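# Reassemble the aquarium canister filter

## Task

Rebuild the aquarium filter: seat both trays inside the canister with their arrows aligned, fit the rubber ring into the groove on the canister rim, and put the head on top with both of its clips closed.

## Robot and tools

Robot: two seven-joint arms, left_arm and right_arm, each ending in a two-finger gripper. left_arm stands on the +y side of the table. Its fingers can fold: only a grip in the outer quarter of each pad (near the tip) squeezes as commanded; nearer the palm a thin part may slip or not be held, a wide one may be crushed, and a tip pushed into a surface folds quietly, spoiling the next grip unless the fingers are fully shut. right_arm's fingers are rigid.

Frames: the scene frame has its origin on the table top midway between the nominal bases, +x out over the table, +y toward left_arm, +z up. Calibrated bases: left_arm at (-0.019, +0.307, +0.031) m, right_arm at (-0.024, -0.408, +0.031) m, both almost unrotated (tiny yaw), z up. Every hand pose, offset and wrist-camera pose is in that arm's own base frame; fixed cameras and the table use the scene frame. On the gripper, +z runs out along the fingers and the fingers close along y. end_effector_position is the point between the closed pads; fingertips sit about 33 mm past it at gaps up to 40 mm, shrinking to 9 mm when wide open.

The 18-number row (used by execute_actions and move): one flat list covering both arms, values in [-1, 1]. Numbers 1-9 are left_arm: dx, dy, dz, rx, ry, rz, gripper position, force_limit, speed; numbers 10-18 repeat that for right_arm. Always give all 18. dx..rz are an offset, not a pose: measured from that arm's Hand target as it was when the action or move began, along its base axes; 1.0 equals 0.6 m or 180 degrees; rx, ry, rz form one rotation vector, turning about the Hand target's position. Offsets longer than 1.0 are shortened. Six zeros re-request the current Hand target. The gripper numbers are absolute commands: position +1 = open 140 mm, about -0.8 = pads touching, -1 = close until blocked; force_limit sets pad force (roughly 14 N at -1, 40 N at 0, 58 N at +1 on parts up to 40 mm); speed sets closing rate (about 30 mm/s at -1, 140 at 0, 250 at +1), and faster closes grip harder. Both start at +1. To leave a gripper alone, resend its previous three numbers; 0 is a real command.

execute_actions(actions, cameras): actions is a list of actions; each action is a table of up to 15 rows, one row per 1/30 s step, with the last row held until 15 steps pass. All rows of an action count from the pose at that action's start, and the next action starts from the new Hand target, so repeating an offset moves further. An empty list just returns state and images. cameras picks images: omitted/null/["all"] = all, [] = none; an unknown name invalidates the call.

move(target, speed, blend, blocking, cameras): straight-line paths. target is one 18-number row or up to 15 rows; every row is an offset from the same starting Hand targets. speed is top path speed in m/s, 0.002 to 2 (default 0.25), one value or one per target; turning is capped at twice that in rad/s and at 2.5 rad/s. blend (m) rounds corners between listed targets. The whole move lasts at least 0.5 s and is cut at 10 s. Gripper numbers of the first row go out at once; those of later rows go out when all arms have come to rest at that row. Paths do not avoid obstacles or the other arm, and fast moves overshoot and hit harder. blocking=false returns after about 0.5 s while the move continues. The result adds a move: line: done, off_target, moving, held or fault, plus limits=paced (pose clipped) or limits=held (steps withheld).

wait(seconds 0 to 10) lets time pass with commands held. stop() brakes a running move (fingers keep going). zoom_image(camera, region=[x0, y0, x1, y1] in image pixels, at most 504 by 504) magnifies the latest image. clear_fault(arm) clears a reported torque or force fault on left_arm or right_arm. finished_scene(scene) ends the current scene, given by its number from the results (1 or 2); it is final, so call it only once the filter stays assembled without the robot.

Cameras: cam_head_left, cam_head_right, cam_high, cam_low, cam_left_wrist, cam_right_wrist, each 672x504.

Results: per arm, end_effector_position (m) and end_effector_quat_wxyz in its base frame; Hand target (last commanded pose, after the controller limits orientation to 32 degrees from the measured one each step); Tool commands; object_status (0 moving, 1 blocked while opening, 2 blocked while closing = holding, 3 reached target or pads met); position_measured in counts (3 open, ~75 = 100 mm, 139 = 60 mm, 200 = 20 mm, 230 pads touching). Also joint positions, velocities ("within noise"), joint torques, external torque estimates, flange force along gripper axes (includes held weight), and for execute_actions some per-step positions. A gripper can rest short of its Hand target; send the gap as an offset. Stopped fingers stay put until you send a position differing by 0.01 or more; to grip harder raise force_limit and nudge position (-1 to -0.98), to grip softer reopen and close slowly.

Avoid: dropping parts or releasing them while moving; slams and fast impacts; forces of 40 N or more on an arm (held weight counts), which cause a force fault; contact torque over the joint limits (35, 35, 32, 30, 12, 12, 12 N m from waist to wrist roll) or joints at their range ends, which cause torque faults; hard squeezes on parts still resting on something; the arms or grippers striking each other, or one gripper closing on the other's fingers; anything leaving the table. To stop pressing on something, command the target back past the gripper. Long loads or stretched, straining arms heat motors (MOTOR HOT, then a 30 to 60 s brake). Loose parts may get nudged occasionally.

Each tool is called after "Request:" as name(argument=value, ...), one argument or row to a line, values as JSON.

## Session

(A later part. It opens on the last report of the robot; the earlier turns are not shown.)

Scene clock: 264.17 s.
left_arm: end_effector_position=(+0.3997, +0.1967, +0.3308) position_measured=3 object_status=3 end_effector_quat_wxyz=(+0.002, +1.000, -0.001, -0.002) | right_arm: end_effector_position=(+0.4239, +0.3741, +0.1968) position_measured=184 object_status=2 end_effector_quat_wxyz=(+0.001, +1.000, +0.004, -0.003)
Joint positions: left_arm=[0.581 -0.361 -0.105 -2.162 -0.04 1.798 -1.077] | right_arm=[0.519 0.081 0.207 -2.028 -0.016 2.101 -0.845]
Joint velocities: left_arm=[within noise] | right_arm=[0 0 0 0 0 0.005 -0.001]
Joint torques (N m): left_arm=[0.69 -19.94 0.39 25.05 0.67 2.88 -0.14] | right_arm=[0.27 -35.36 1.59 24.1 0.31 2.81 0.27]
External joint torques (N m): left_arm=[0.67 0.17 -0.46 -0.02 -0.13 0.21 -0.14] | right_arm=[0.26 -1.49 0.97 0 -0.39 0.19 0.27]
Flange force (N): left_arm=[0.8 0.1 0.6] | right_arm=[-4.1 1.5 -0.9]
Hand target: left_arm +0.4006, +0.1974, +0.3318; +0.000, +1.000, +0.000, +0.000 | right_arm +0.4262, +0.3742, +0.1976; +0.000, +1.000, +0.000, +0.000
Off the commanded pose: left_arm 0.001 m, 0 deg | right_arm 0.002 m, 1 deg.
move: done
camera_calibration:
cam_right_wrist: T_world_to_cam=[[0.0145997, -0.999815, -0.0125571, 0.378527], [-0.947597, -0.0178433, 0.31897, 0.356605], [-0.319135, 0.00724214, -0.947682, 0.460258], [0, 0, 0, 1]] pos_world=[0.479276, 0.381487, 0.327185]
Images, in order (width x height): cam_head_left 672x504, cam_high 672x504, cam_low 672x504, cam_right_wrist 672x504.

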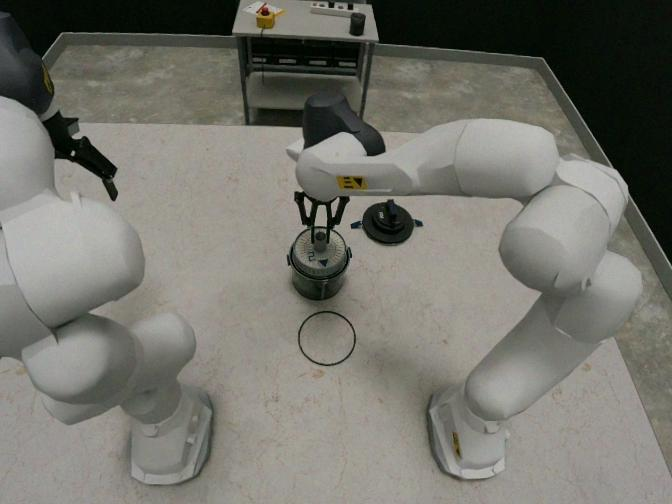

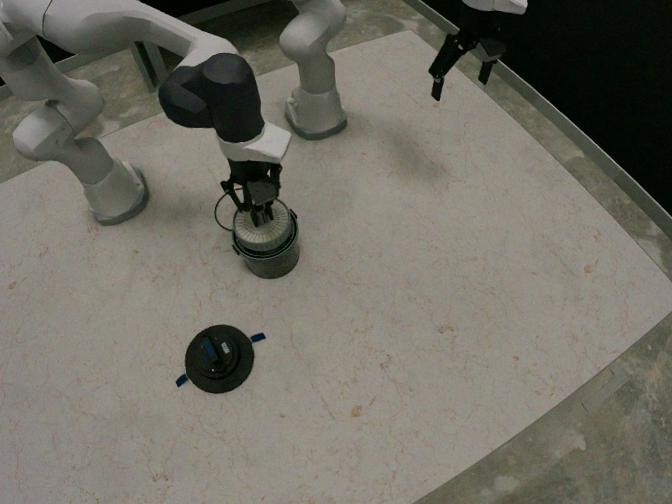

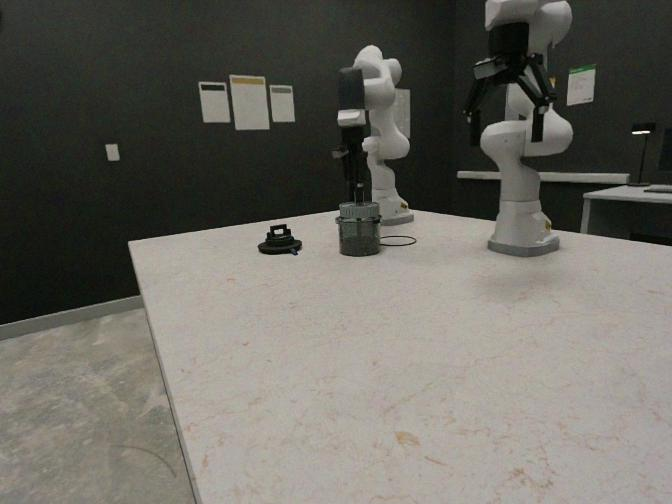

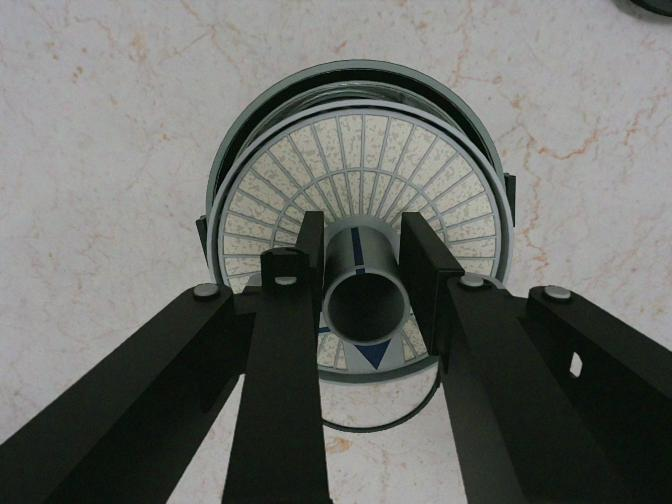

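Request:
move(
  target=[
    [0,0,0,0,0,0,1,1,1,0.0037,-0.001,0,0,0,0,-1,0,-1],
    [0,0,0,0,0,0,1,1,1,0.0037,-0.001,-0.0176,0,0,0,-1,0,-1],
  ],
  speed=0.03,
  cameras=["cam_right_wrist","cam_low","cam_high","cam_head_left"],
)

Request:
zoom_image(
  camera="cam_low",
  region=[320, 170, 400, 270],
)

Scene clock: 274.37 s.
left_arm: end_effector_position=(+0.3998, +0.1967, +0.3308) position_measured=3 object_status=3 end_effector_quat_wxyz=(+0.002, +1.000, -0.001, -0.002) | right_arm: end_effector_position=(+0.4256, +0.3738, +0.1879) position_measured=184 object_status=2 end_effector_quat_wxyz=(+0.001, +1.000, +0.004, -0.003)
Joint positions: left_arm=[0.581 -0.361 -0.105 -2.162 -0.04 1.798 -1.077] | right_arm=[0.519 0.093 0.206 -2.037 -0.019 2.122 -0.844]
Joint torques (N m): left_arm=[0.65 -19.89 0.34 25.02 0.67 2.87 -0.1] | right_arm=[0.25 -34.28 1.39 23.16 0.24 3.32 0.2]
External joint torques (N m): left_arm=[0.65 -0.07 -0.48 0.17 -0.14 0.24 -0.1] | right_arm=[0.17 -0.13 0.61 -0.82 -0.45 0.7 0.2]
Flange force (N): left_arm=[0.6 0.1 0.2] | right_arm=[-3.4 1.6 2.8]
Hand target: left_arm +0.4006, +0.1974, +0.3318; +0.000, +1.000, +0.000, +0.000 | right_arm +0.4284, +0.3736, +0.1870; +0.000, +1.000, +0.000, +0.000
Off the commanded pose: left_arm 0.001 m, 0 deg | right_arm 0.003 m, 1 deg.
move: done
camera_calibration:
cam_right_wrist: T_world_to_cam=[[0.0143549, -0.999821, -0.0123583, 0.378248], [-0.947702, -0.0175456, 0.318674, 0.36105], [-0.318834, 0.00713748, -0.947784, 0.452391], [0, 0, 0, 1]] pos_world=[0.480976, 0.381286, 0.318386]
Images, in order (width x height): cam_head_left 672x504, cam_high 672x504, cam_low 672x504, cam_right_wrist 672x504.

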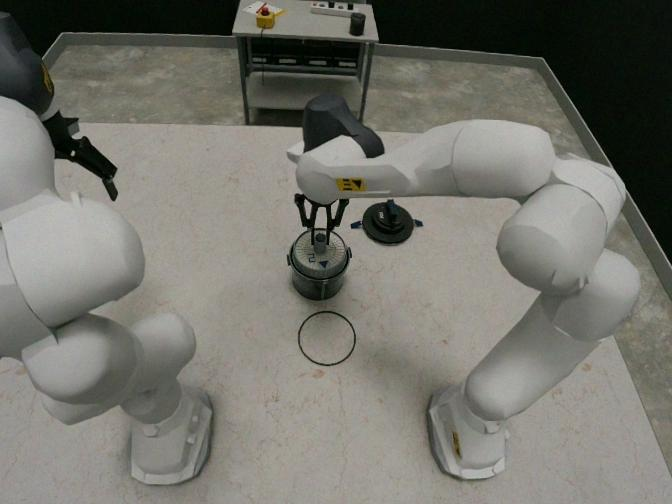

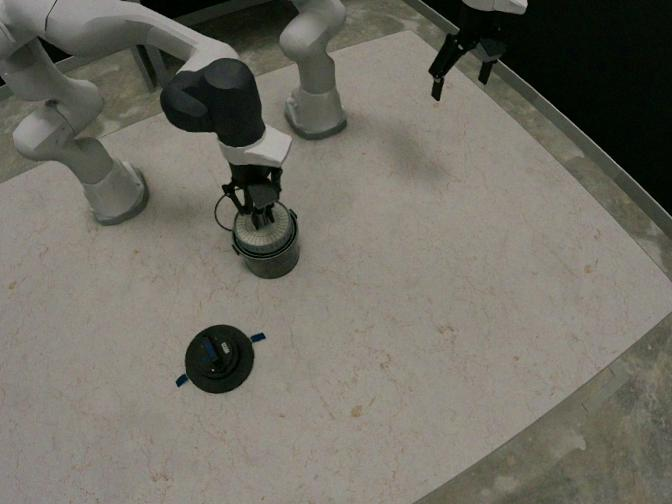

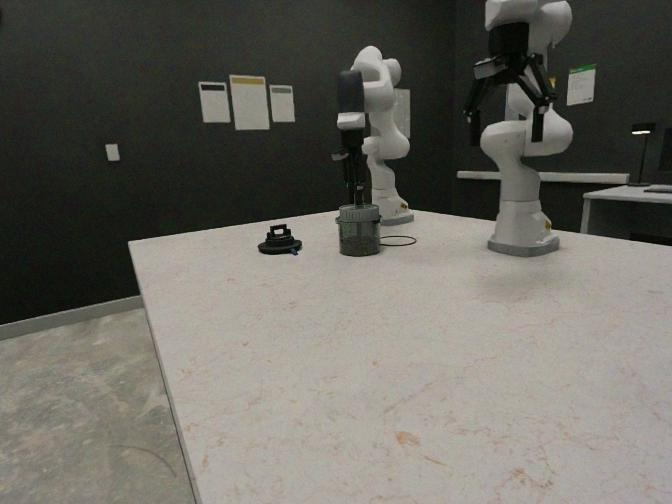

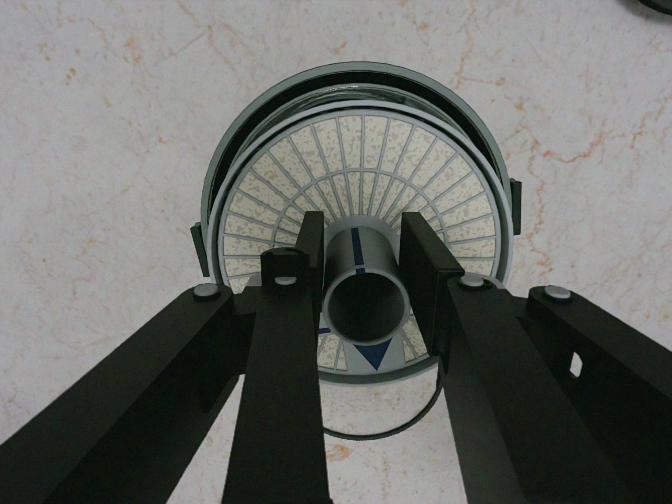

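Scaled by 5.040 from the camera's 672x504 image, which has a finer 960x720 frame.

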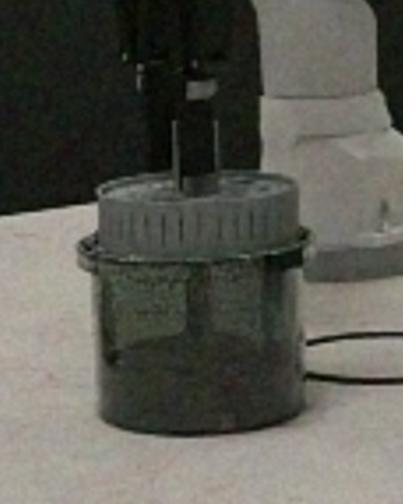

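Request:
move(
  target=[
    [0,0,0,0,0,0,1,1,1,0,0,0.003,0,0,0,-1,0,-1],
    [0,0,0,0,0,0,1,1,1,0,0.0033,0.003,0,0,0,-1,0,-1],
    [0,0,0,0,0,0,1,1,1,0,0.0033,-0.008,0,0,0,-1,0,-1],
  ],
  speed=0.03,
  cameras=["cam_right_wrist"],
)

Scene clock: 284.30 s.
left_arm: end_effector_position=(+0.3998, +0.1967, +0.3308) position_measured=3 object_status=3 end_effector_quat_wxyz=(+0.002, +1.000, -0.001, -0.002) | right_arm: end_effector_position=(+0.4273, +0.3749, +0.1825) position_measured=184 object_status=2 end_effector_quat_wxyz=(+0.001, +1.000, +0.003, -0.003)
Joint positions: left_arm=[0.581 -0.361 -0.105 -2.162 -0.04 1.798 -1.077] | right_arm=[0.519 0.103 0.206 -2.039 -0.022 2.135 -0.841]
Joint velocities: left_arm=[within noise] | right_arm=[-0.002 -0.001 0.001 0.001 -0.001 0.003 0.002]
Joint torques (N m): left_arm=[0.67 -19.93 0.42 25.01 0.67 2.88 -0.13] | right_arm=[0.48 -35.32 1.8 23.62 0.35 2.82 0.25]
External joint torques (N m): left_arm=[0.73 0.15 -0.34 -0.02 -0.13 0.23 -0.13] | right_arm=[0.43 -0.84 0.98 -0.32 -0.33 0.19 0.25]
Flange force (N): left_arm=[0.6 -0.1 0.6] | right_arm=[-3.7 1.0 0.1]
Hand target: left_arm +0.4006, +0.1974, +0.3318; +0.000, +1.000, +0.000, +0.000 | right_arm +0.4284, +0.3756, +0.1822; +0.000, +1.000, +0.000, +0.000
Off the commanded pose: left_arm 0.001 m, 0 deg | right_arm 0.001 m, 0 deg.
move: done
camera_calibration:
cam_right_wrist: T_world_to_cam=[[0.0129321, -0.999826, -0.0134195, 0.379982], [-0.948199, -0.0165224, 0.317247, 0.364407], [-0.317413, 0.00862164, -0.948248, 0.446605], [0, 0, 0, 1]] pos_world=[0.482375, 0.382086, 0.312985]
Images, in order (width x height): cam_right_wrist 672x504.

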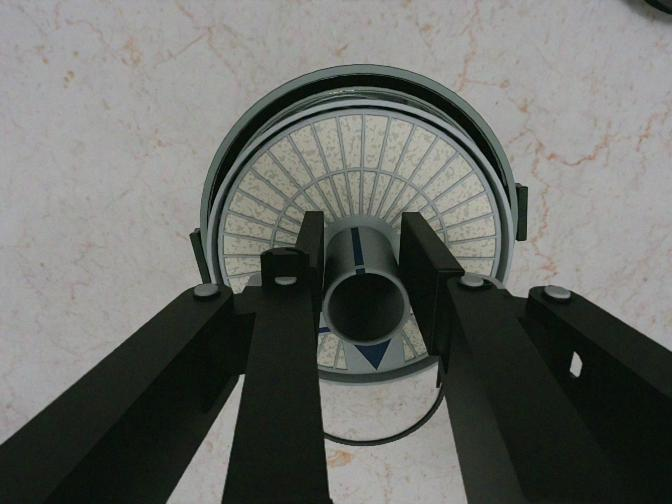

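Request:
move(
  target=[
    [0,0,0,0,0,0,1,1,1,0,0,-0.055,0,0,0,-1,0,-1],
    [0,0,0,0,0,0,1,1,1,0.0,0.0,-0.088,0,0,0,-1,0,-1],
  ],
  speed=0.04,
  cameras=["cam_right_wrist"],
)

Scene clock: 291.63 s.
left_arm: end_effector_position=(+0.3998, +0.1967, +0.3308) position_measured=3 object_status=3 end_effector_quat_wxyz=(+0.002, +1.000, -0.001, -0.002) | right_arm: end_effector_position=(+0.4279, +0.3745, +0.1299) position_measured=184 object_status=2 end_effector_quat_wxyz=(+0.001, +1.000, +0.003, -0.002)
Joint positions: left_arm=[0.581 -0.361 -0.105 -2.162 -0.04 1.798 -1.077] | right_arm=[0.519 0.171 0.205 -2.097 -0.042 2.26 -0.828]
Joint velocities: left_arm=[within noise] | right_arm=[0 0 0 0 0 0.004 0.004]
Joint torques (N m): left_arm=[0.66 -19.89 0.37 24.99 0.67 2.89 -0.11] | right_arm=[0.96 -36.43 2.58 22.91 0.34 2.81 0.31]
External joint torques (N m): left_arm=[0.66 0.11 -0.45 -0.02 -0.14 0.23 -0.11] | right_arm=[1.1 -0.61 1.43 -0.12 -0.28 0.17 0.31]
Flange force (N): left_arm=[0.6 0.1 0.7] | right_arm=[-3.3 -0.9 -0.2]
Hand target: left_arm +0.4006, +0.1974, +0.3318; +0.000, +1.000, +0.000, +0.000 | right_arm +0.4284, +0.3756, +0.1294; +0.000, +1.000, +0.000, +0.000
Off the commanded pose: left_arm 0.001 m, 0 deg | right_arm 0.001 m, 0 deg.
move: done
camera_calibration:
cam_right_wrist: T_world_to_cam=[[0.0124037, -0.999833, -0.0134323, 0.379129], [-0.948449, -0.0160186, 0.316526, 0.38174], [-0.316688, 0.00881372, -0.948489, 0.396657], [0, 0, 0, 1]] pos_world=[0.482975, 0.381685, 0.260486]
Images, in order (width x height): cam_right_wrist 672x504.

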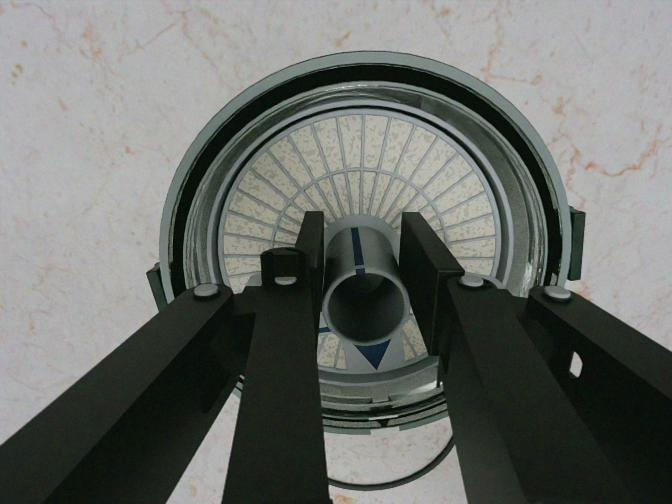

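Request:
move(
  target=[
    [0,0,0,0,0,0,1,1,1,0,0,-0.018,0,0,0,-1,0,-1],
    [0,0,0,0,0,0,1,1,1,0.0,0.0,-0.03,0,0,0,-1,0,-1],
  ],
  speed=0.025,
  cameras=["cam_right_wrist","cam_low"],
)

Request:
zoom_image(
  camera="cam_low",
  region=[320, 170, 400, 270],
)

Scene clock: 301.37 s.
left_arm: end_effector_position=(+0.3998, +0.1967, +0.3308) position_measured=3 object_status=3 end_effector_quat_wxyz=(+0.002, +1.000, -0.001, -0.001) | right_arm: end_effector_position=(+0.4283, +0.3746, +0.1122) position_measured=184 object_status=2 end_effector_quat_wxyz=(+0.000, +1.000, +0.003, -0.002)
Joint positions: left_arm=[0.581 -0.361 -0.105 -2.162 -0.04 1.798 -1.077] | right_arm=[0.519 0.198 0.204 -2.111 -0.051 2.301 -0.822]
Joint velocities: left_arm=[within noise] | right_arm=[-0.001 0.001 -0.001 -0.002 0 0.003 0.002]
Joint torques (N m): left_arm=[0.64 -19.91 0.32 25.03 0.66 2.88 -0.14] | right_arm=[1.11 -36.52 2.9 22.2 0.36 2.75 0.29]
External joint torques (N m): left_arm=[0.62 0.05 -0.52 0.09 -0.15 0.23 -0.14] | right_arm=[1.27 -0.19 1.58 -0.43 -0.24 0.11 0.29]
Flange force (N): left_arm=[0.8 0.2 0.4] | right_arm=[-3.4 -1.1 0.4]
Hand target: left_arm +0.4006, +0.1974, +0.3318; +0.000, +1.000, +0.000, +0.000 | right_arm +0.4284, +0.3756, +0.1114; +0.000, +1.000, +0.000, +0.000
Off the commanded pose: left_arm 0.001 m, 0 deg | right_arm 0.001 m, 0 deg.
move: done
camera_calibration:
cam_right_wrist: T_world_to_cam=[[0.0121571, -0.99983, -0.0138594, 0.379212], [-0.948752, -0.015911, 0.31562, 0.387925], [-0.315786, 0.00931209, -0.948785, 0.379504], [0, 0, 0, 1]] pos_world=[0.483276, 0.381786, 0.242886]
Images, in order (width x height): cam_low 672x504, cam_right_wrist 672x504.

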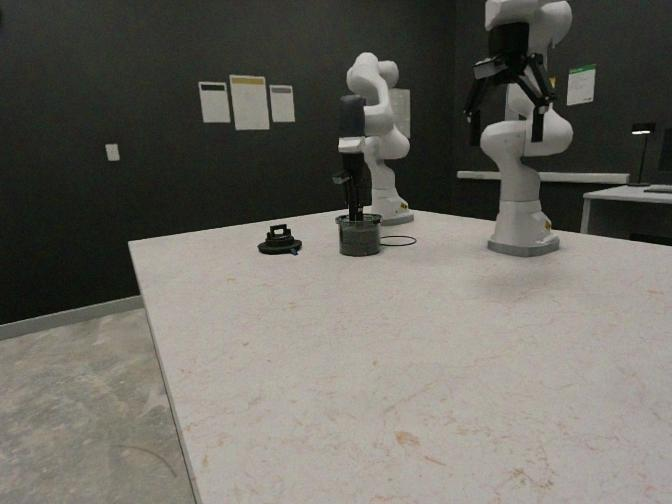

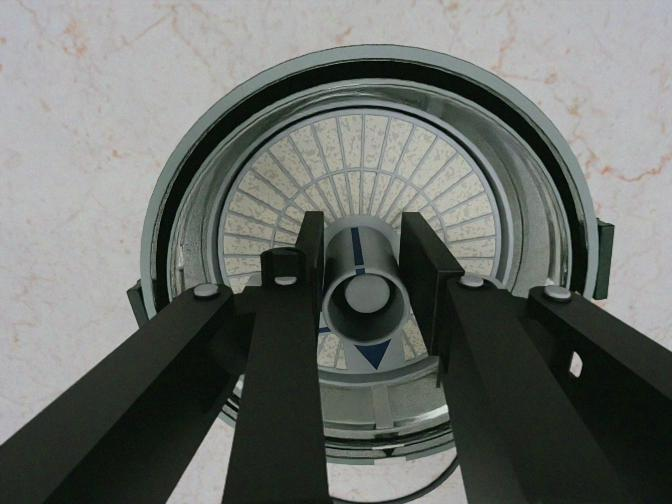

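Scaled by 5.040 from the camera's 672x504 image, which has a finer 960x720 frame.

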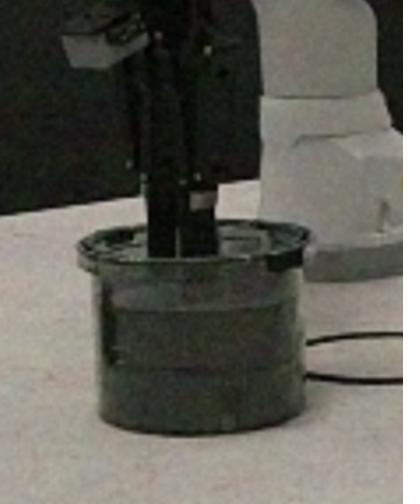

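Request:
move(
  target=[
    [0,0,0,0,0,0,1,1,1,0,0,-0.025,0,0,0,-1,0,-1],
    [0,0,0,0,0,0,1,1,1,0.0,0.0,-0.037,0,0,0,-1,0,-1],
  ],
  speed=0.025,
  cameras=["cam_right_wrist","cam_low"],
)

Request:
zoom_image(
  camera="cam_low",
  region=[320, 170, 400, 270],
)

Scene clock: 309.30 s.
left_arm: end_effector_position=(+0.3998, +0.1967, +0.3308) position_measured=3 object_status=3 end_effector_quat_wxyz=(+0.002, +1.000, -0.001, -0.001) | right_arm: end_effector_position=(+0.4329, +0.3791, +0.1036) position_measured=184 object_status=2 end_effector_quat_wxyz=(-0.005, +1.000, +0.004, +0.007)
Joint positions: left_arm=[0.581 -0.361 -0.105 -2.162 -0.04 1.798 -1.077] | right_arm=[0.521 0.214 0.204 -2.119 -0.062 2.345 -0.817]
Joint velocities: left_arm=[within noise] | right_arm=[0.002 0 -0.001 0 -0.002 0.001 0.004]
Joint torques (N m): left_arm=[0.67 -19.91 0.35 25.04 0.68 2.88 -0.11] | right_arm=[1 -26.8 2.05 16.37 0.12 3.61 0.44]
External joint torques (N m): left_arm=[0.6 -0.06 -0.56 0.18 -0.13 0.24 -0.11] | right_arm=[1.1 9.91 0.56 -6.04 -0.47 0.91 0.44]
Flange force (N): left_arm=[0.7 0.2 0.2] | right_arm=[0.3 -4.0 22.8]
Hand target: left_arm +0.4006, +0.1974, +0.3318; +0.000, +1.000, +0.000, +0.000 | right_arm +0.4284, +0.3756, +0.0892; +0.000, +1.000, +0.000, +0.000
Off the commanded pose: left_arm 0.001 m, 0 deg | right_arm 0.015 m, 1 deg.
move: off_target (right_arm)
camera_calibration:
cam_right_wrist: T_world_to_cam=[[0.0153834, -0.99957, -0.0249646, 0.383056], [-0.953903, -0.0221556, 0.299298, 0.401382], [-0.299722, 0.0192096, -0.953833, 0.362482], [0, 0, 0, 1]] pos_world=[0.485631, 0.384821, 0.235177]
Images, in order (width x height): cam_low 672x504, cam_right_wrist 672x504.

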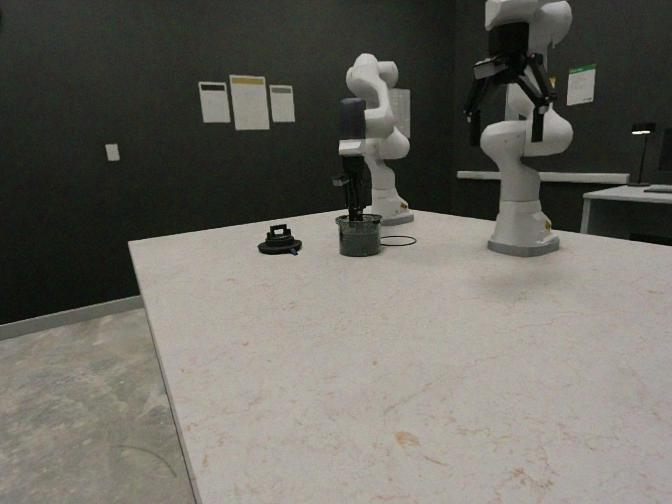

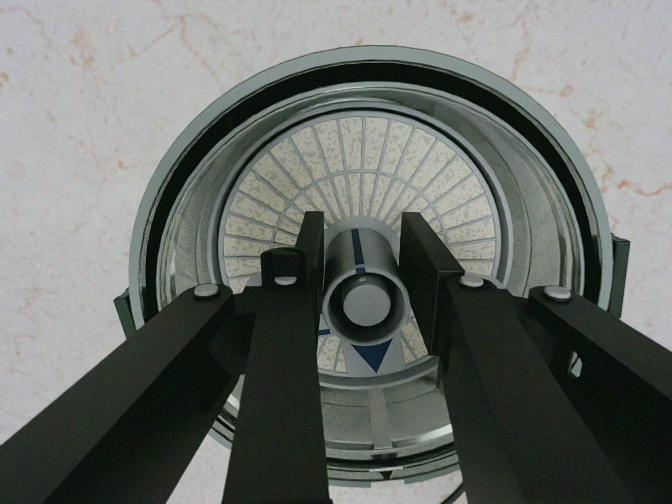

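Scaled by 5.040 from the camera's 672x504 image, which has a finer 960x720 frame.

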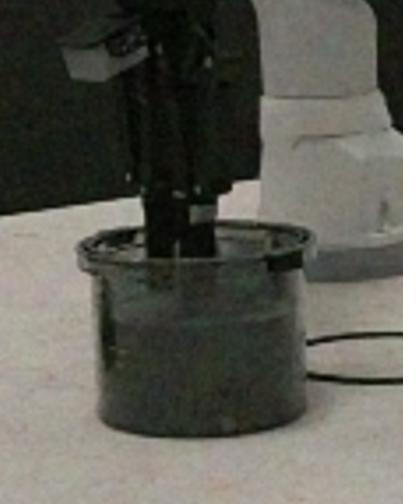

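Request:
move(
  target=[
    [0,0,0,0,0,0,1,1,1,0.003,0.002,0.022,0,0,0,-1,0,-1],
    [0,0,0,0,0,0,1,1,1,0.003,0.002,0.022,0,0,0,-0.2,0,-1],
  ],
  speed=0.02,
  cameras=["cam_right_wrist"],
)

Scene clock: 318.80 s.
left_arm: end_effector_position=(+0.3998, +0.1967, +0.3308) position_measured=3 object_status=3 end_effector_quat_wxyz=(+0.002, +1.000, -0.001, -0.001) | right_arm: end_effector_position=(+0.4313, +0.3777, +0.1036) position_measured=154 object_status=0 end_effector_quat_wxyz=(-0.001, +1.000, +0.004, +0.002)
Joint positions: left_arm=[0.581 -0.361 -0.105 -2.162 -0.04 1.798 -1.077] | right_arm=[0.521 0.217 0.204 -2.111 -0.062 2.328 -0.816]
Joint torques (N m): left_arm=[0.63 -19.9 0.32 25.01 0.66 2.87 -0.14] | right_arm=[0.3 -36.89 2.66 21.83 0.61 2.36 0.15]
External joint torques (N m): left_arm=[0.53 0.04 -0.62 0.11 -0.15 0.23 -0.13] | right_arm=[0.33 -0.03 1.07 -0.68 0.03 -0.32 0.15]
Flange force (N): left_arm=[0.9 0.3 0.4] | right_arm=[-2.6 0.5 -0.4]
Hand target: left_arm +0.4006, +0.1974, +0.3318; +0.000, +1.000, +0.000, +0.000 | right_arm +0.4302, +0.3768, +0.1024; +0.000, +1.000, +0.000, +0.000
Off the commanded pose: left_arm 0.001 m, 0 deg | right_arm 0.002 m, 1 deg.
move: done
camera_calibration:
cam_right_wrist: T_world_to_cam=[[0.014772, -0.999753, -0.0166312, 0.381237], [-0.951089, -0.0191819, 0.308321, 0.396586], [-0.308563, 0.0112632, -0.951137, 0.368638], [0, 0, 0, 1]] pos_world=[0.485305, 0.384598, 0.23469]
Images, in order (width x height): cam_right_wrist 672x504.

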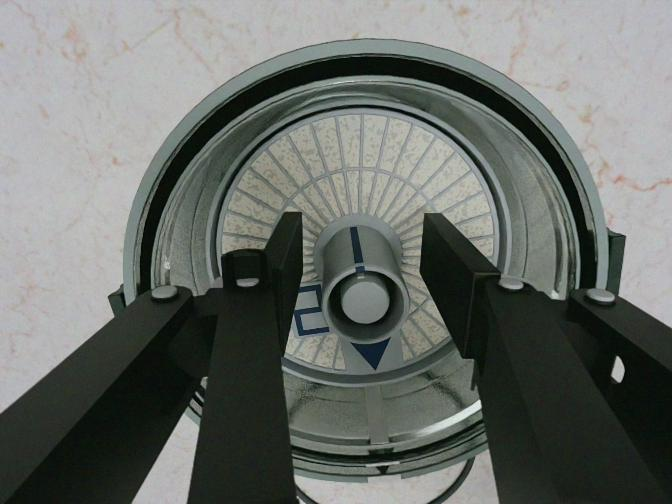

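Lift and inspect.

Request:
move(
  target=[
    [0,0,0,0,0,0,1,1,1,0,0,0.2,0,0,0,-0.2,0,-1],
    [0,0,0,0,0,0,1,1,1,0.01,0.02,0.29,0,0,0,0.6,1,0],
  ],
  speed=[0.12,0.25],
)

Request:
zoom_image(
  camera="cam_right_wrist",
  region=[240, 80, 500, 340],
)

Request:
zoom_image(
  camera="cam_low",
  region=[320, 170, 400, 270],
)

Scene clock: 330.13 s.
left_arm: end_effector_position=(+0.3998, +0.1967, +0.3308) position_measured=3 object_status=3 end_effector_quat_wxyz=(+0.002, +1.000, -0.001, -0.001) | right_arm: end_effector_position=(+0.4384, +0.3879, +0.2775) position_measured=53 object_status=0 end_effector_quat_wxyz=(-0.001, +1.000, -0.002, +0.002)
Joint positions: left_arm=[0.581 -0.361 -0.105 -2.162 -0.04 1.798 -1.077] | right_arm=[0.525 0.077 0.207 -1.825 -0.019 1.904 -0.83]
Joint torques (N m): left_arm=[0.63 -19.92 0.4 24.99 0.67 2.87 -0.11] | right_arm=[0.69 -34.94 1.91 24.89 0.73 2.37 -0.03]
External joint torques (N m): left_arm=[0.65 0.15 -0.41 -0.02 -0.13 0.22 -0.11] | right_arm=[0.77 -0.29 1.4 -0.1 -0.03 -0.29 -0.03]
Flange force (N): left_arm=[0.7 0.0 0.6] | right_arm=[-1.8 -0.8 -0.6]
Hand target: left_arm +0.4006, +0.1974, +0.3318; +0.000, +1.000, +0.000, +0.000 | right_arm +0.4362, +0.3888, +0.2764; +0.000, +1.000, +0.000, +0.000
Off the commanded pose: left_arm 0.001 m, 0 deg | right_arm 0.003 m, 0 deg.
move: done
camera_calibration:
cam_left_wrist: T_world_to_cam=[[-0.0135495, -0.999893, -0.00558205, 0.210838], [-0.940376, 0.0108451, 0.339964, 0.265057], [-0.339867, 0.00985557, -0.940422, 0.588559], [0, 0, 0, 1]] pos_world=[0.452142, 0.20214, 0.46456]
cam_right_wrist: T_world_to_cam=[[0.00409032, -0.999863, -0.016044, 0.398765], [-0.951281, -0.00883701, 0.308199, 0.345936], [-0.308299, 0.0140017, -0.951187, 0.534923], [0, 0, 0, 1]] pos_world=[0.492368, 0.394277, 0.408592]

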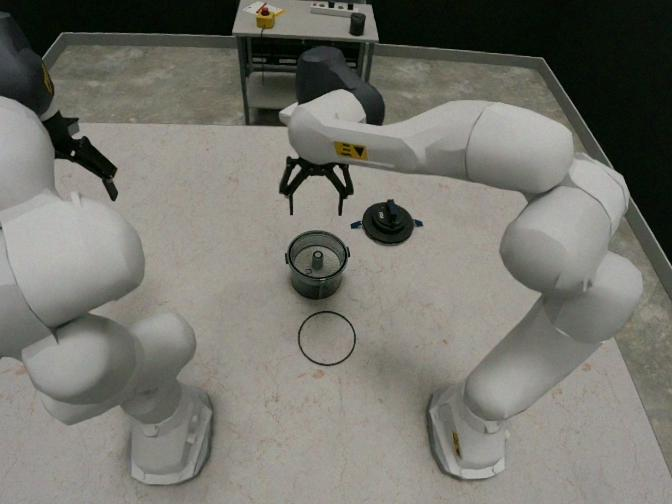

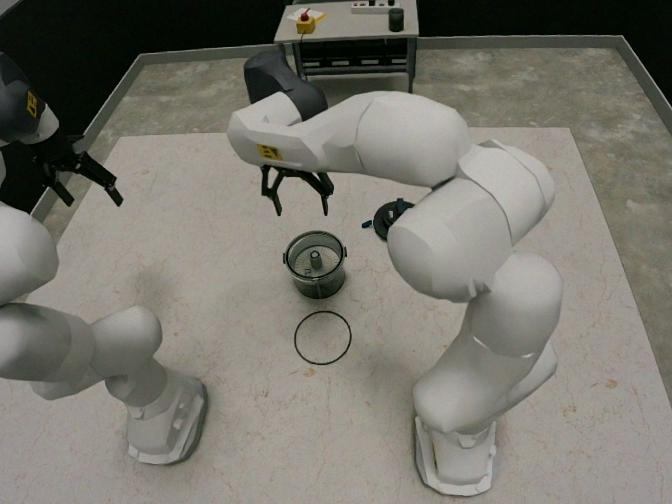

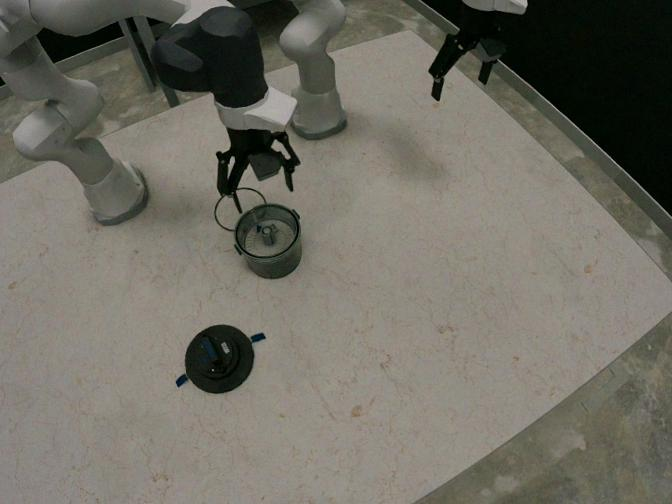

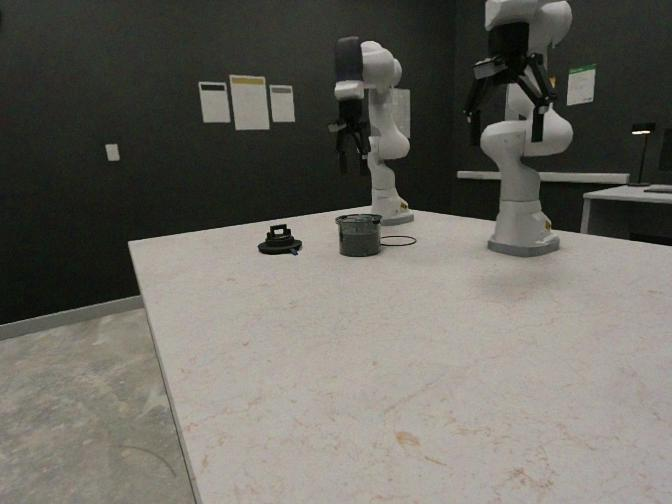

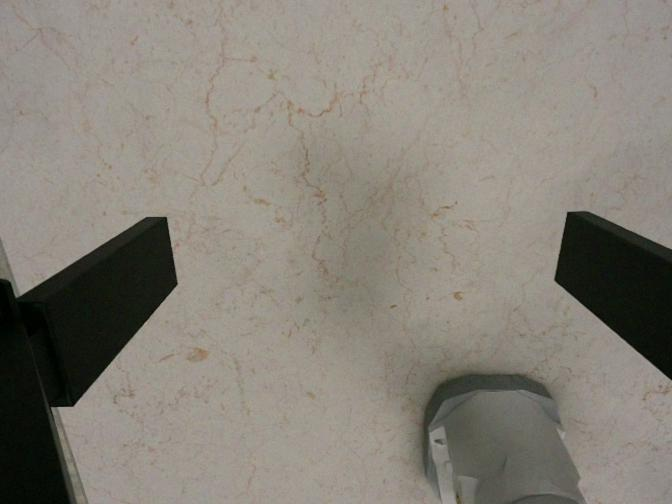

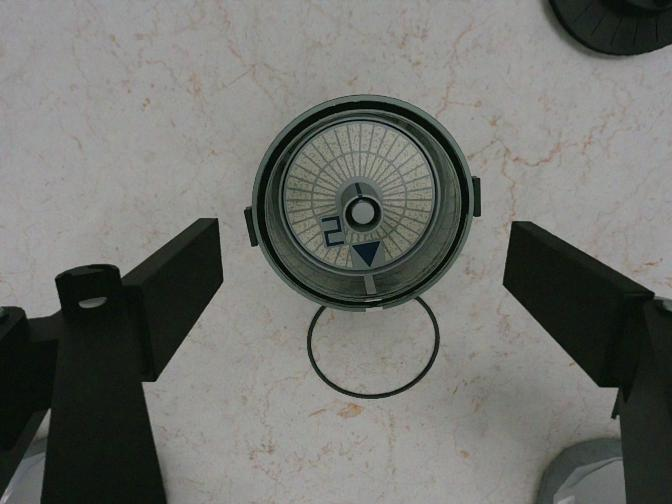

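Scaled by 1.938 from the camera's 672x504 image, which has a finer 960x720 frame.

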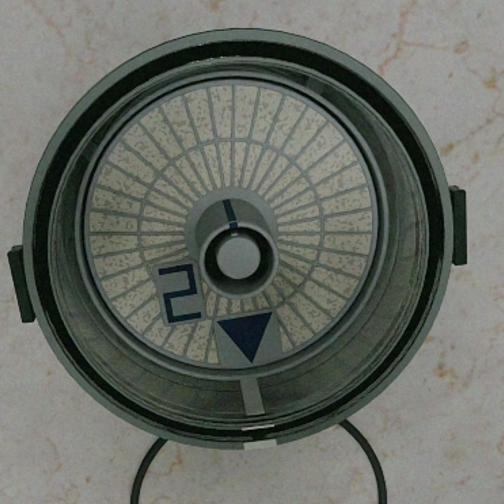

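Scaled by 5.040 from the camera's 672x504 image, which has a finer 960x720 frame.

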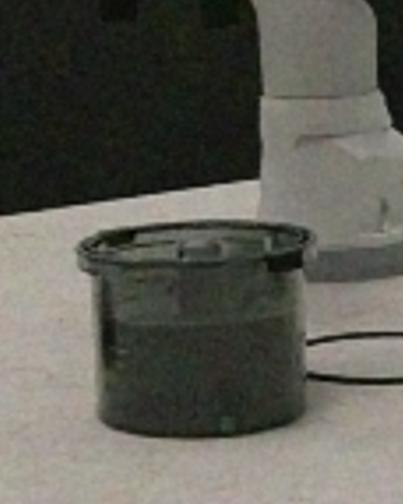

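Request:
move(
  target=[
    [0,0,0,0,0,0,1,1,1,-0.342,-0.183,-0.15,0,0,0,-0.5,-0.6,0],
    [-0.285,-0.8457,0,0,0,0,-0.5,-0.6,0,-0.342,-0.183,-0.2107,0,0,0,-0.5,-0.6,0],
    [-0.285,-0.8457,-0.303,0,0,0,-0.5,-0.6,0,-0.342,-0.183,-0.2107,0,0,0,-0.5,-0.6,0],
  ],
  speed=0.3,
  blend=0.05,
)

Scene clock: 353.77 s.
left_arm: end_effector_position=(+0.2601, -0.2301, +0.3330) position_measured=3 object_status=3 end_effector_quat_wxyz=(-0.005, +0.998, -0.055, +0.009) | right_arm: end_effector_position=(+0.2312, +0.2781, +0.1524) position_measured=192 object_status=3 end_effector_quat_wxyz=(+0.001, +1.000, +0.004, +0.000)
Joint positions: left_arm=[0.312 -0.989 -0.69 -2.373 -0.551 1.535 -1.608] | right_arm=[0.629 -0.501 0.256 -2.742 0.155 2.247 -0.822]
Joint velocities: left_arm=[within noise] | right_arm=[0 0.001 -0.001 -0.001 0 0.005 0.001]
Joint torques (N m): left_arm=[0.98 5.08 15.2 19.85 1.12 2.86 0.3] | right_arm=[0.33 -12.78 -1.84 21.94 0.91 2.74 0.25]
External joint torques (N m): left_arm=[0.95 -0.2 0.5 -0.33 0.2 0.16 0.3] | right_arm=[0.37 -0.17 1.44 -1.07 0.28 0.1 0.25]
Flange force (N): left_arm=[0.5 -2.3 0.3] | right_arm=[-4.6 0.1 2.1]
Hand target: left_arm +0.2610, -0.2280, +0.3327; -0.006, +0.998, -0.056, +0.009 (not the last commanded pose) | right_arm +0.2310, +0.2790, +0.1514; +0.000, +1.000, +0.000, +0.000 (not the last commanded pose)
Tool commands: left_gripper/position=+1.0 left_gripper/force_limit=+1.0 left_gripper/speed=+1.0 right_gripper/position=-0.5 right_gripper/force_limit=-0.6 right_gripper/speed=+0.0
Off the commanded pose: left_arm 0.202 m, 6 deg | right_arm 0.003 m, 0 deg.
move: held (left_arm; a check stopped the path); path passed 1 of 3 targets; target 2's new numbers were not sent; limits=held
pose unreachable (left arm): on one or more control steps of this call, first in action 0 (counted from 0), this arm could not follow its commanded pose, so it was not sent that pose on those steps. It may still have moved: this result reports where it is.
cause: moving toward the commanded pose would bring a part of the arm too close to another arm (this arm's gripper and a part of the right arm just beyond its joint 7 (wrist roll)).
camera_calibration:
cam_left_wrist: T_world_to_cam=[[-0.121502, -0.992402, -0.0193951, -0.183489], [-0.940953, 0.108939, 0.32053, 0.166782], [-0.315982, 0.0571949, -0.94704, 0.55426], [0, 0, 0, 1]] pos_world=[0.309775, -0.231965, 0.467889]
cam_right_wrist: T_world_to_cam=[[0.015566, -0.999803, -0.0123484, 0.28468], [-0.949589, -0.0186493, 0.312942, 0.188092], [-0.313111, 0.00685468, -0.949692, 0.356477], [0, 0, 0, 1]] pos_world=[0.285796, 0.285688, 0.283197]

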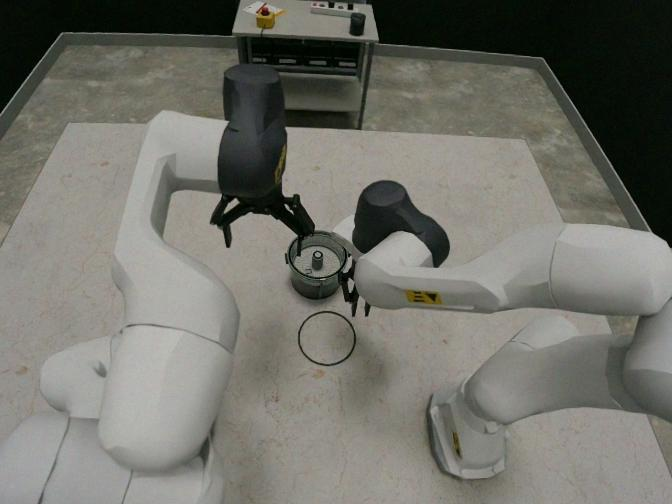

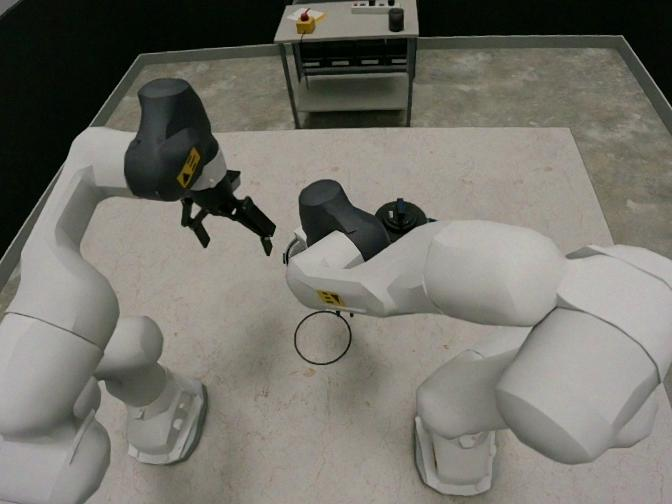

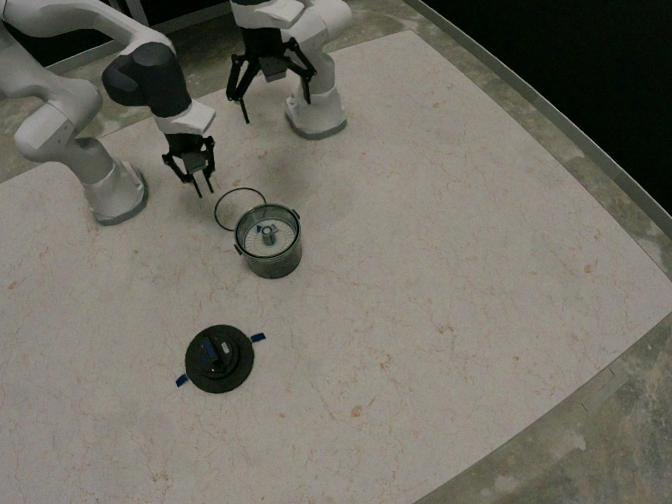

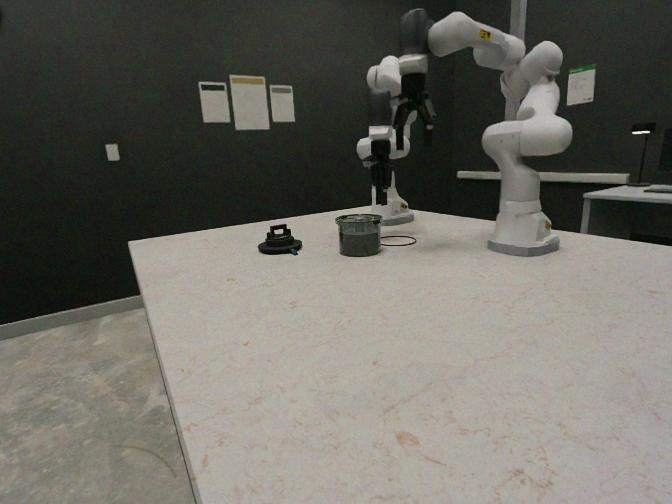

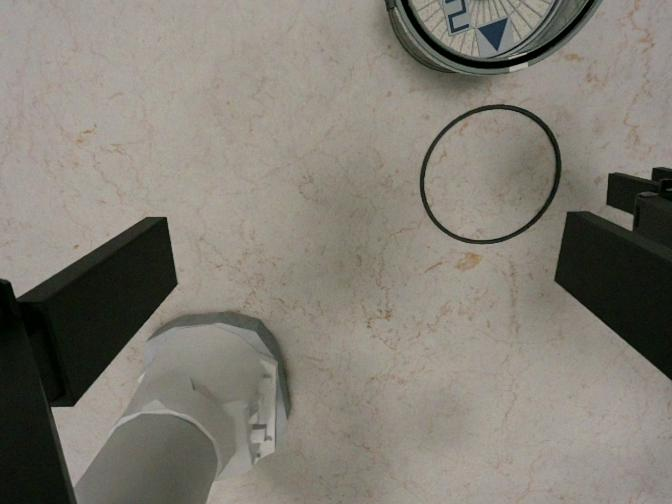

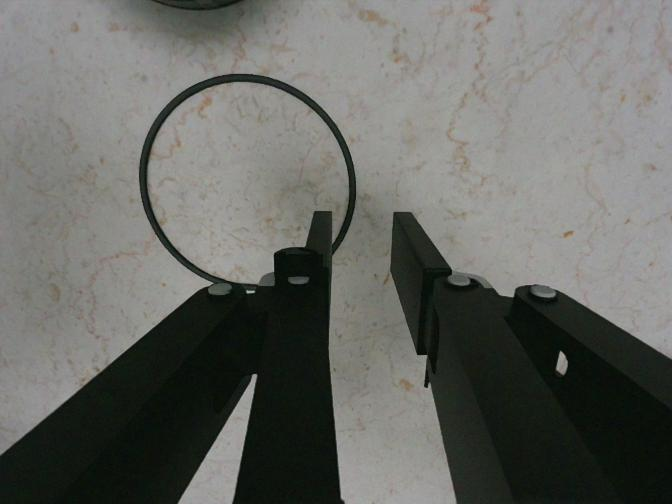

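Request:
move(
  target=[
    [0,0,0,-0.0038,0.0057,0.0357,-0.5,-0.6,0,0,0,0,0,0,0,-0.5,-0.6,0],
    [0,0,0,-0.0038,0.0057,0.0357,-0.5,-0.6,0,0,0,0,0,0,0,-0.5,-0.6,0],
    [-0.0523,-0.12,-0.17,-0.0038,0.0057,0.0357,-0.5,-0.6,0,0,0,0,0,0,0,-0.5,-0.6,0],
  ],
  speed=0.2,
  cameras=["cam_left_wrist","cam_right_wrist"],
)

Scene clock: 367.07 s.
left_arm: end_effector_position=(+0.2285, -0.2991, +0.2309) position_measured=192 object_status=3 end_effector_quat_wxyz=(-0.002, +1.000, -0.004, -0.002) | right_arm: end_effector_position=(+0.2313, +0.2783, +0.1523) position_measured=192 object_status=3 end_effector_quat_wxyz=(+0.001, +1.000, +0.004, +0.000)
Joint positions: left_arm=[0.313 -1.08 -0.969 -2.498 -0.814 1.645 -1.771] | right_arm=[0.629 -0.501 0.256 -2.742 0.155 2.248 -0.822]
Joint velocities: left_arm=[0.002 0 -0.002 0.002 -0.003 0.001 -0.005] | right_arm=[within noise]
Joint torques (N m): left_arm=[1.08 7.58 18.81 16.74 0.43 3.07 -0.17] | right_arm=[0.29 -12.85 -2.02 22.13 0.87 2.67 0.3]
External joint torques (N m): left_arm=[1.02 -1.48 -0.13 -0.13 -0.48 0.43 -0.17] | right_arm=[0.3 -0.18 1.21 -0.9 0.24 0.02 0.3]
Flange force (N): left_arm=[-0.2 0.2 2.0] | right_arm=[-4.1 0.1 1.5]
Hand target: left_arm +0.2296, -0.3000, +0.2307; +0.000, +1.000, +0.000, +0.000 | right_arm +0.2310, +0.2790, +0.1514; +0.000, +1.000, +0.000, +0.000
Off the commanded pose: left_arm 0.001 m, 0 deg | right_arm 0.001 m, 0 deg.
move: done
camera_calibration:
cam_left_wrist: T_world_to_cam=[[-0.0185088, -0.999752, -0.0123519, -0.285091], [-0.940295, 0.0132061, 0.340105, 0.143996], [-0.339858, 0.0179094, -0.940306, 0.443716], [0, 0, 0, 1]] pos_world=[0.280922, -0.294869, 0.364734]
cam_right_wrist: T_world_to_cam=[[0.0153122, -0.999801, -0.0127833, 0.284875], [-0.949693, -0.0185421, 0.312634, 0.18821], [-0.312809, 0.00735306, -0.949788, 0.356179], [0, 0, 0, 1]] pos_world=[0.285796, 0.285689, 0.283096]
Images, in order (width x height): cam_left_wrist 672x504, cam_right_wrist 672x504.

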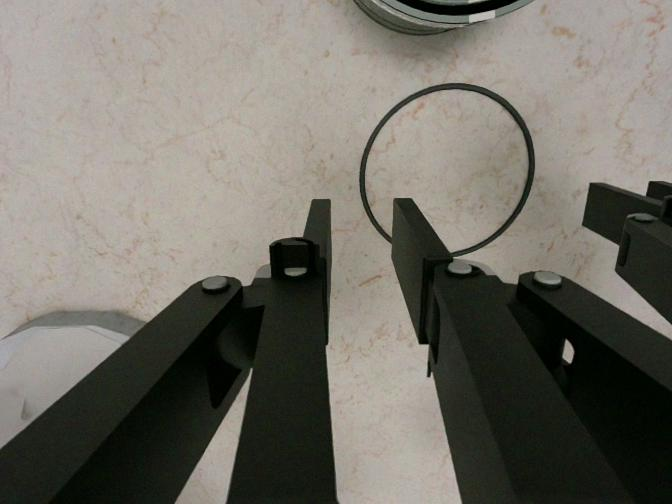

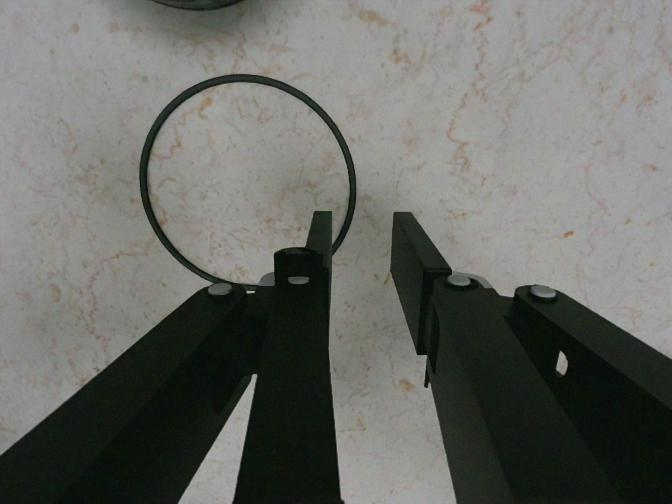

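Request:
move(
  target=[-0.0193,-0.0183,-0.1345,0,0,0,-0.5,-0.6,0,-0.01,-0.0033,-0.1523,0,0,0,-0.5,-0.6,0],
  speed=0.1,
  cameras=["cam_left_wrist","cam_right_wrist"],
)

Scene clock: 384.10 s.
left_arm: end_effector_position=(+0.2171, -0.3104, +0.1505) position_measured=192 object_status=3 end_effector_quat_wxyz=(-0.002, +1.000, +0.000, -0.001) | right_arm: end_effector_position=(+0.2242, +0.2764, +0.0604) position_measured=192 object_status=3 end_effector_quat_wxyz=(+0.001, +1.000, +0.003, -0.002)
Joint positions: left_arm=[0.297 -1.095 -1.16 -2.609 -0.984 1.784 -1.772] | right_arm=[0.613 -0.285 0.308 -2.849 0.162 2.568 -0.803]
Joint velocities: left_arm=[within noise] | right_arm=[-0.001 0 0 0 0 0.004 0.003]
Joint torques (N m): left_arm=[0.77 9.13 19.72 13.64 0.44 3.09 0.18] | right_arm=[-0.21 -16.01 -0.68 18.49 0.19 2.7 0.34]
External joint torques (N m): left_arm=[0.84 -0.77 -0.06 -0.6 -0.44 0.44 0.18] | right_arm=[-0.2 0.1 1.39 -0.76 -0.25 0.05 0.34]
Flange force (N): left_arm=[1.2 -0.9 2.7] | right_arm=[-2.1 -1.2 2.0]
Hand target: left_arm +0.2180, -0.3110, +0.1500; +0.000, +1.000, +0.000, +0.000 | right_arm +0.2250, +0.2770, +0.0601; +0.000, +1.000, +0.000, +0.000
Off the commanded pose: left_arm 0.001 m, 0 deg | right_arm 0.001 m, 0 deg.
move: done
camera_calibration:
cam_left_wrist: T_world_to_cam=[[-0.0108403, -0.999863, -0.0125233, -0.299354], [-0.940834, 0.00595668, 0.338815, 0.158805], [-0.338694, 0.0154552, -0.94077, 0.363411], [0, 0, 0, 1]] pos_world=[0.26925, -0.305876, 0.284332]
cam_right_wrist: T_world_to_cam=[[0.0126965, -0.999828, -0.0135225, 0.282575], [-0.948674, -0.0163186, 0.315835, 0.209156], [-0.316001, 0.00881847, -0.948718, 0.266913], [0, 0, 0, 1]] pos_world=[0.279178, 0.283586, 0.190987]
Images, in order (width x height): cam_left_wrist 672x504, cam_right_wrist 672x504.

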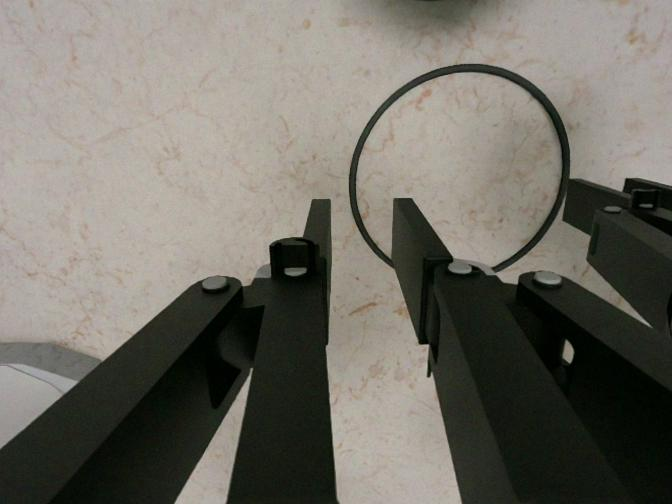

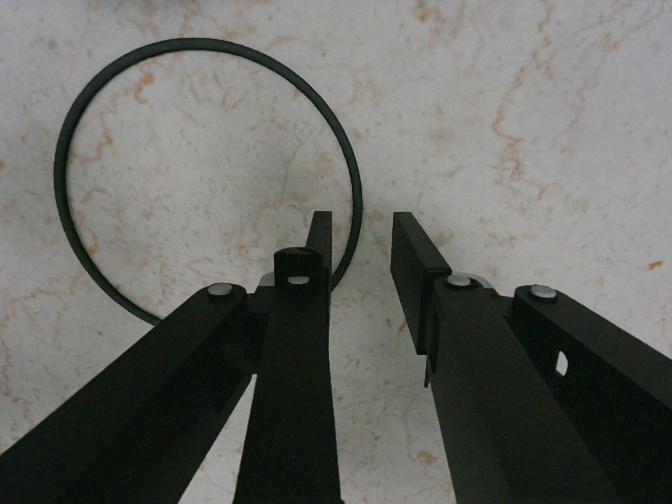

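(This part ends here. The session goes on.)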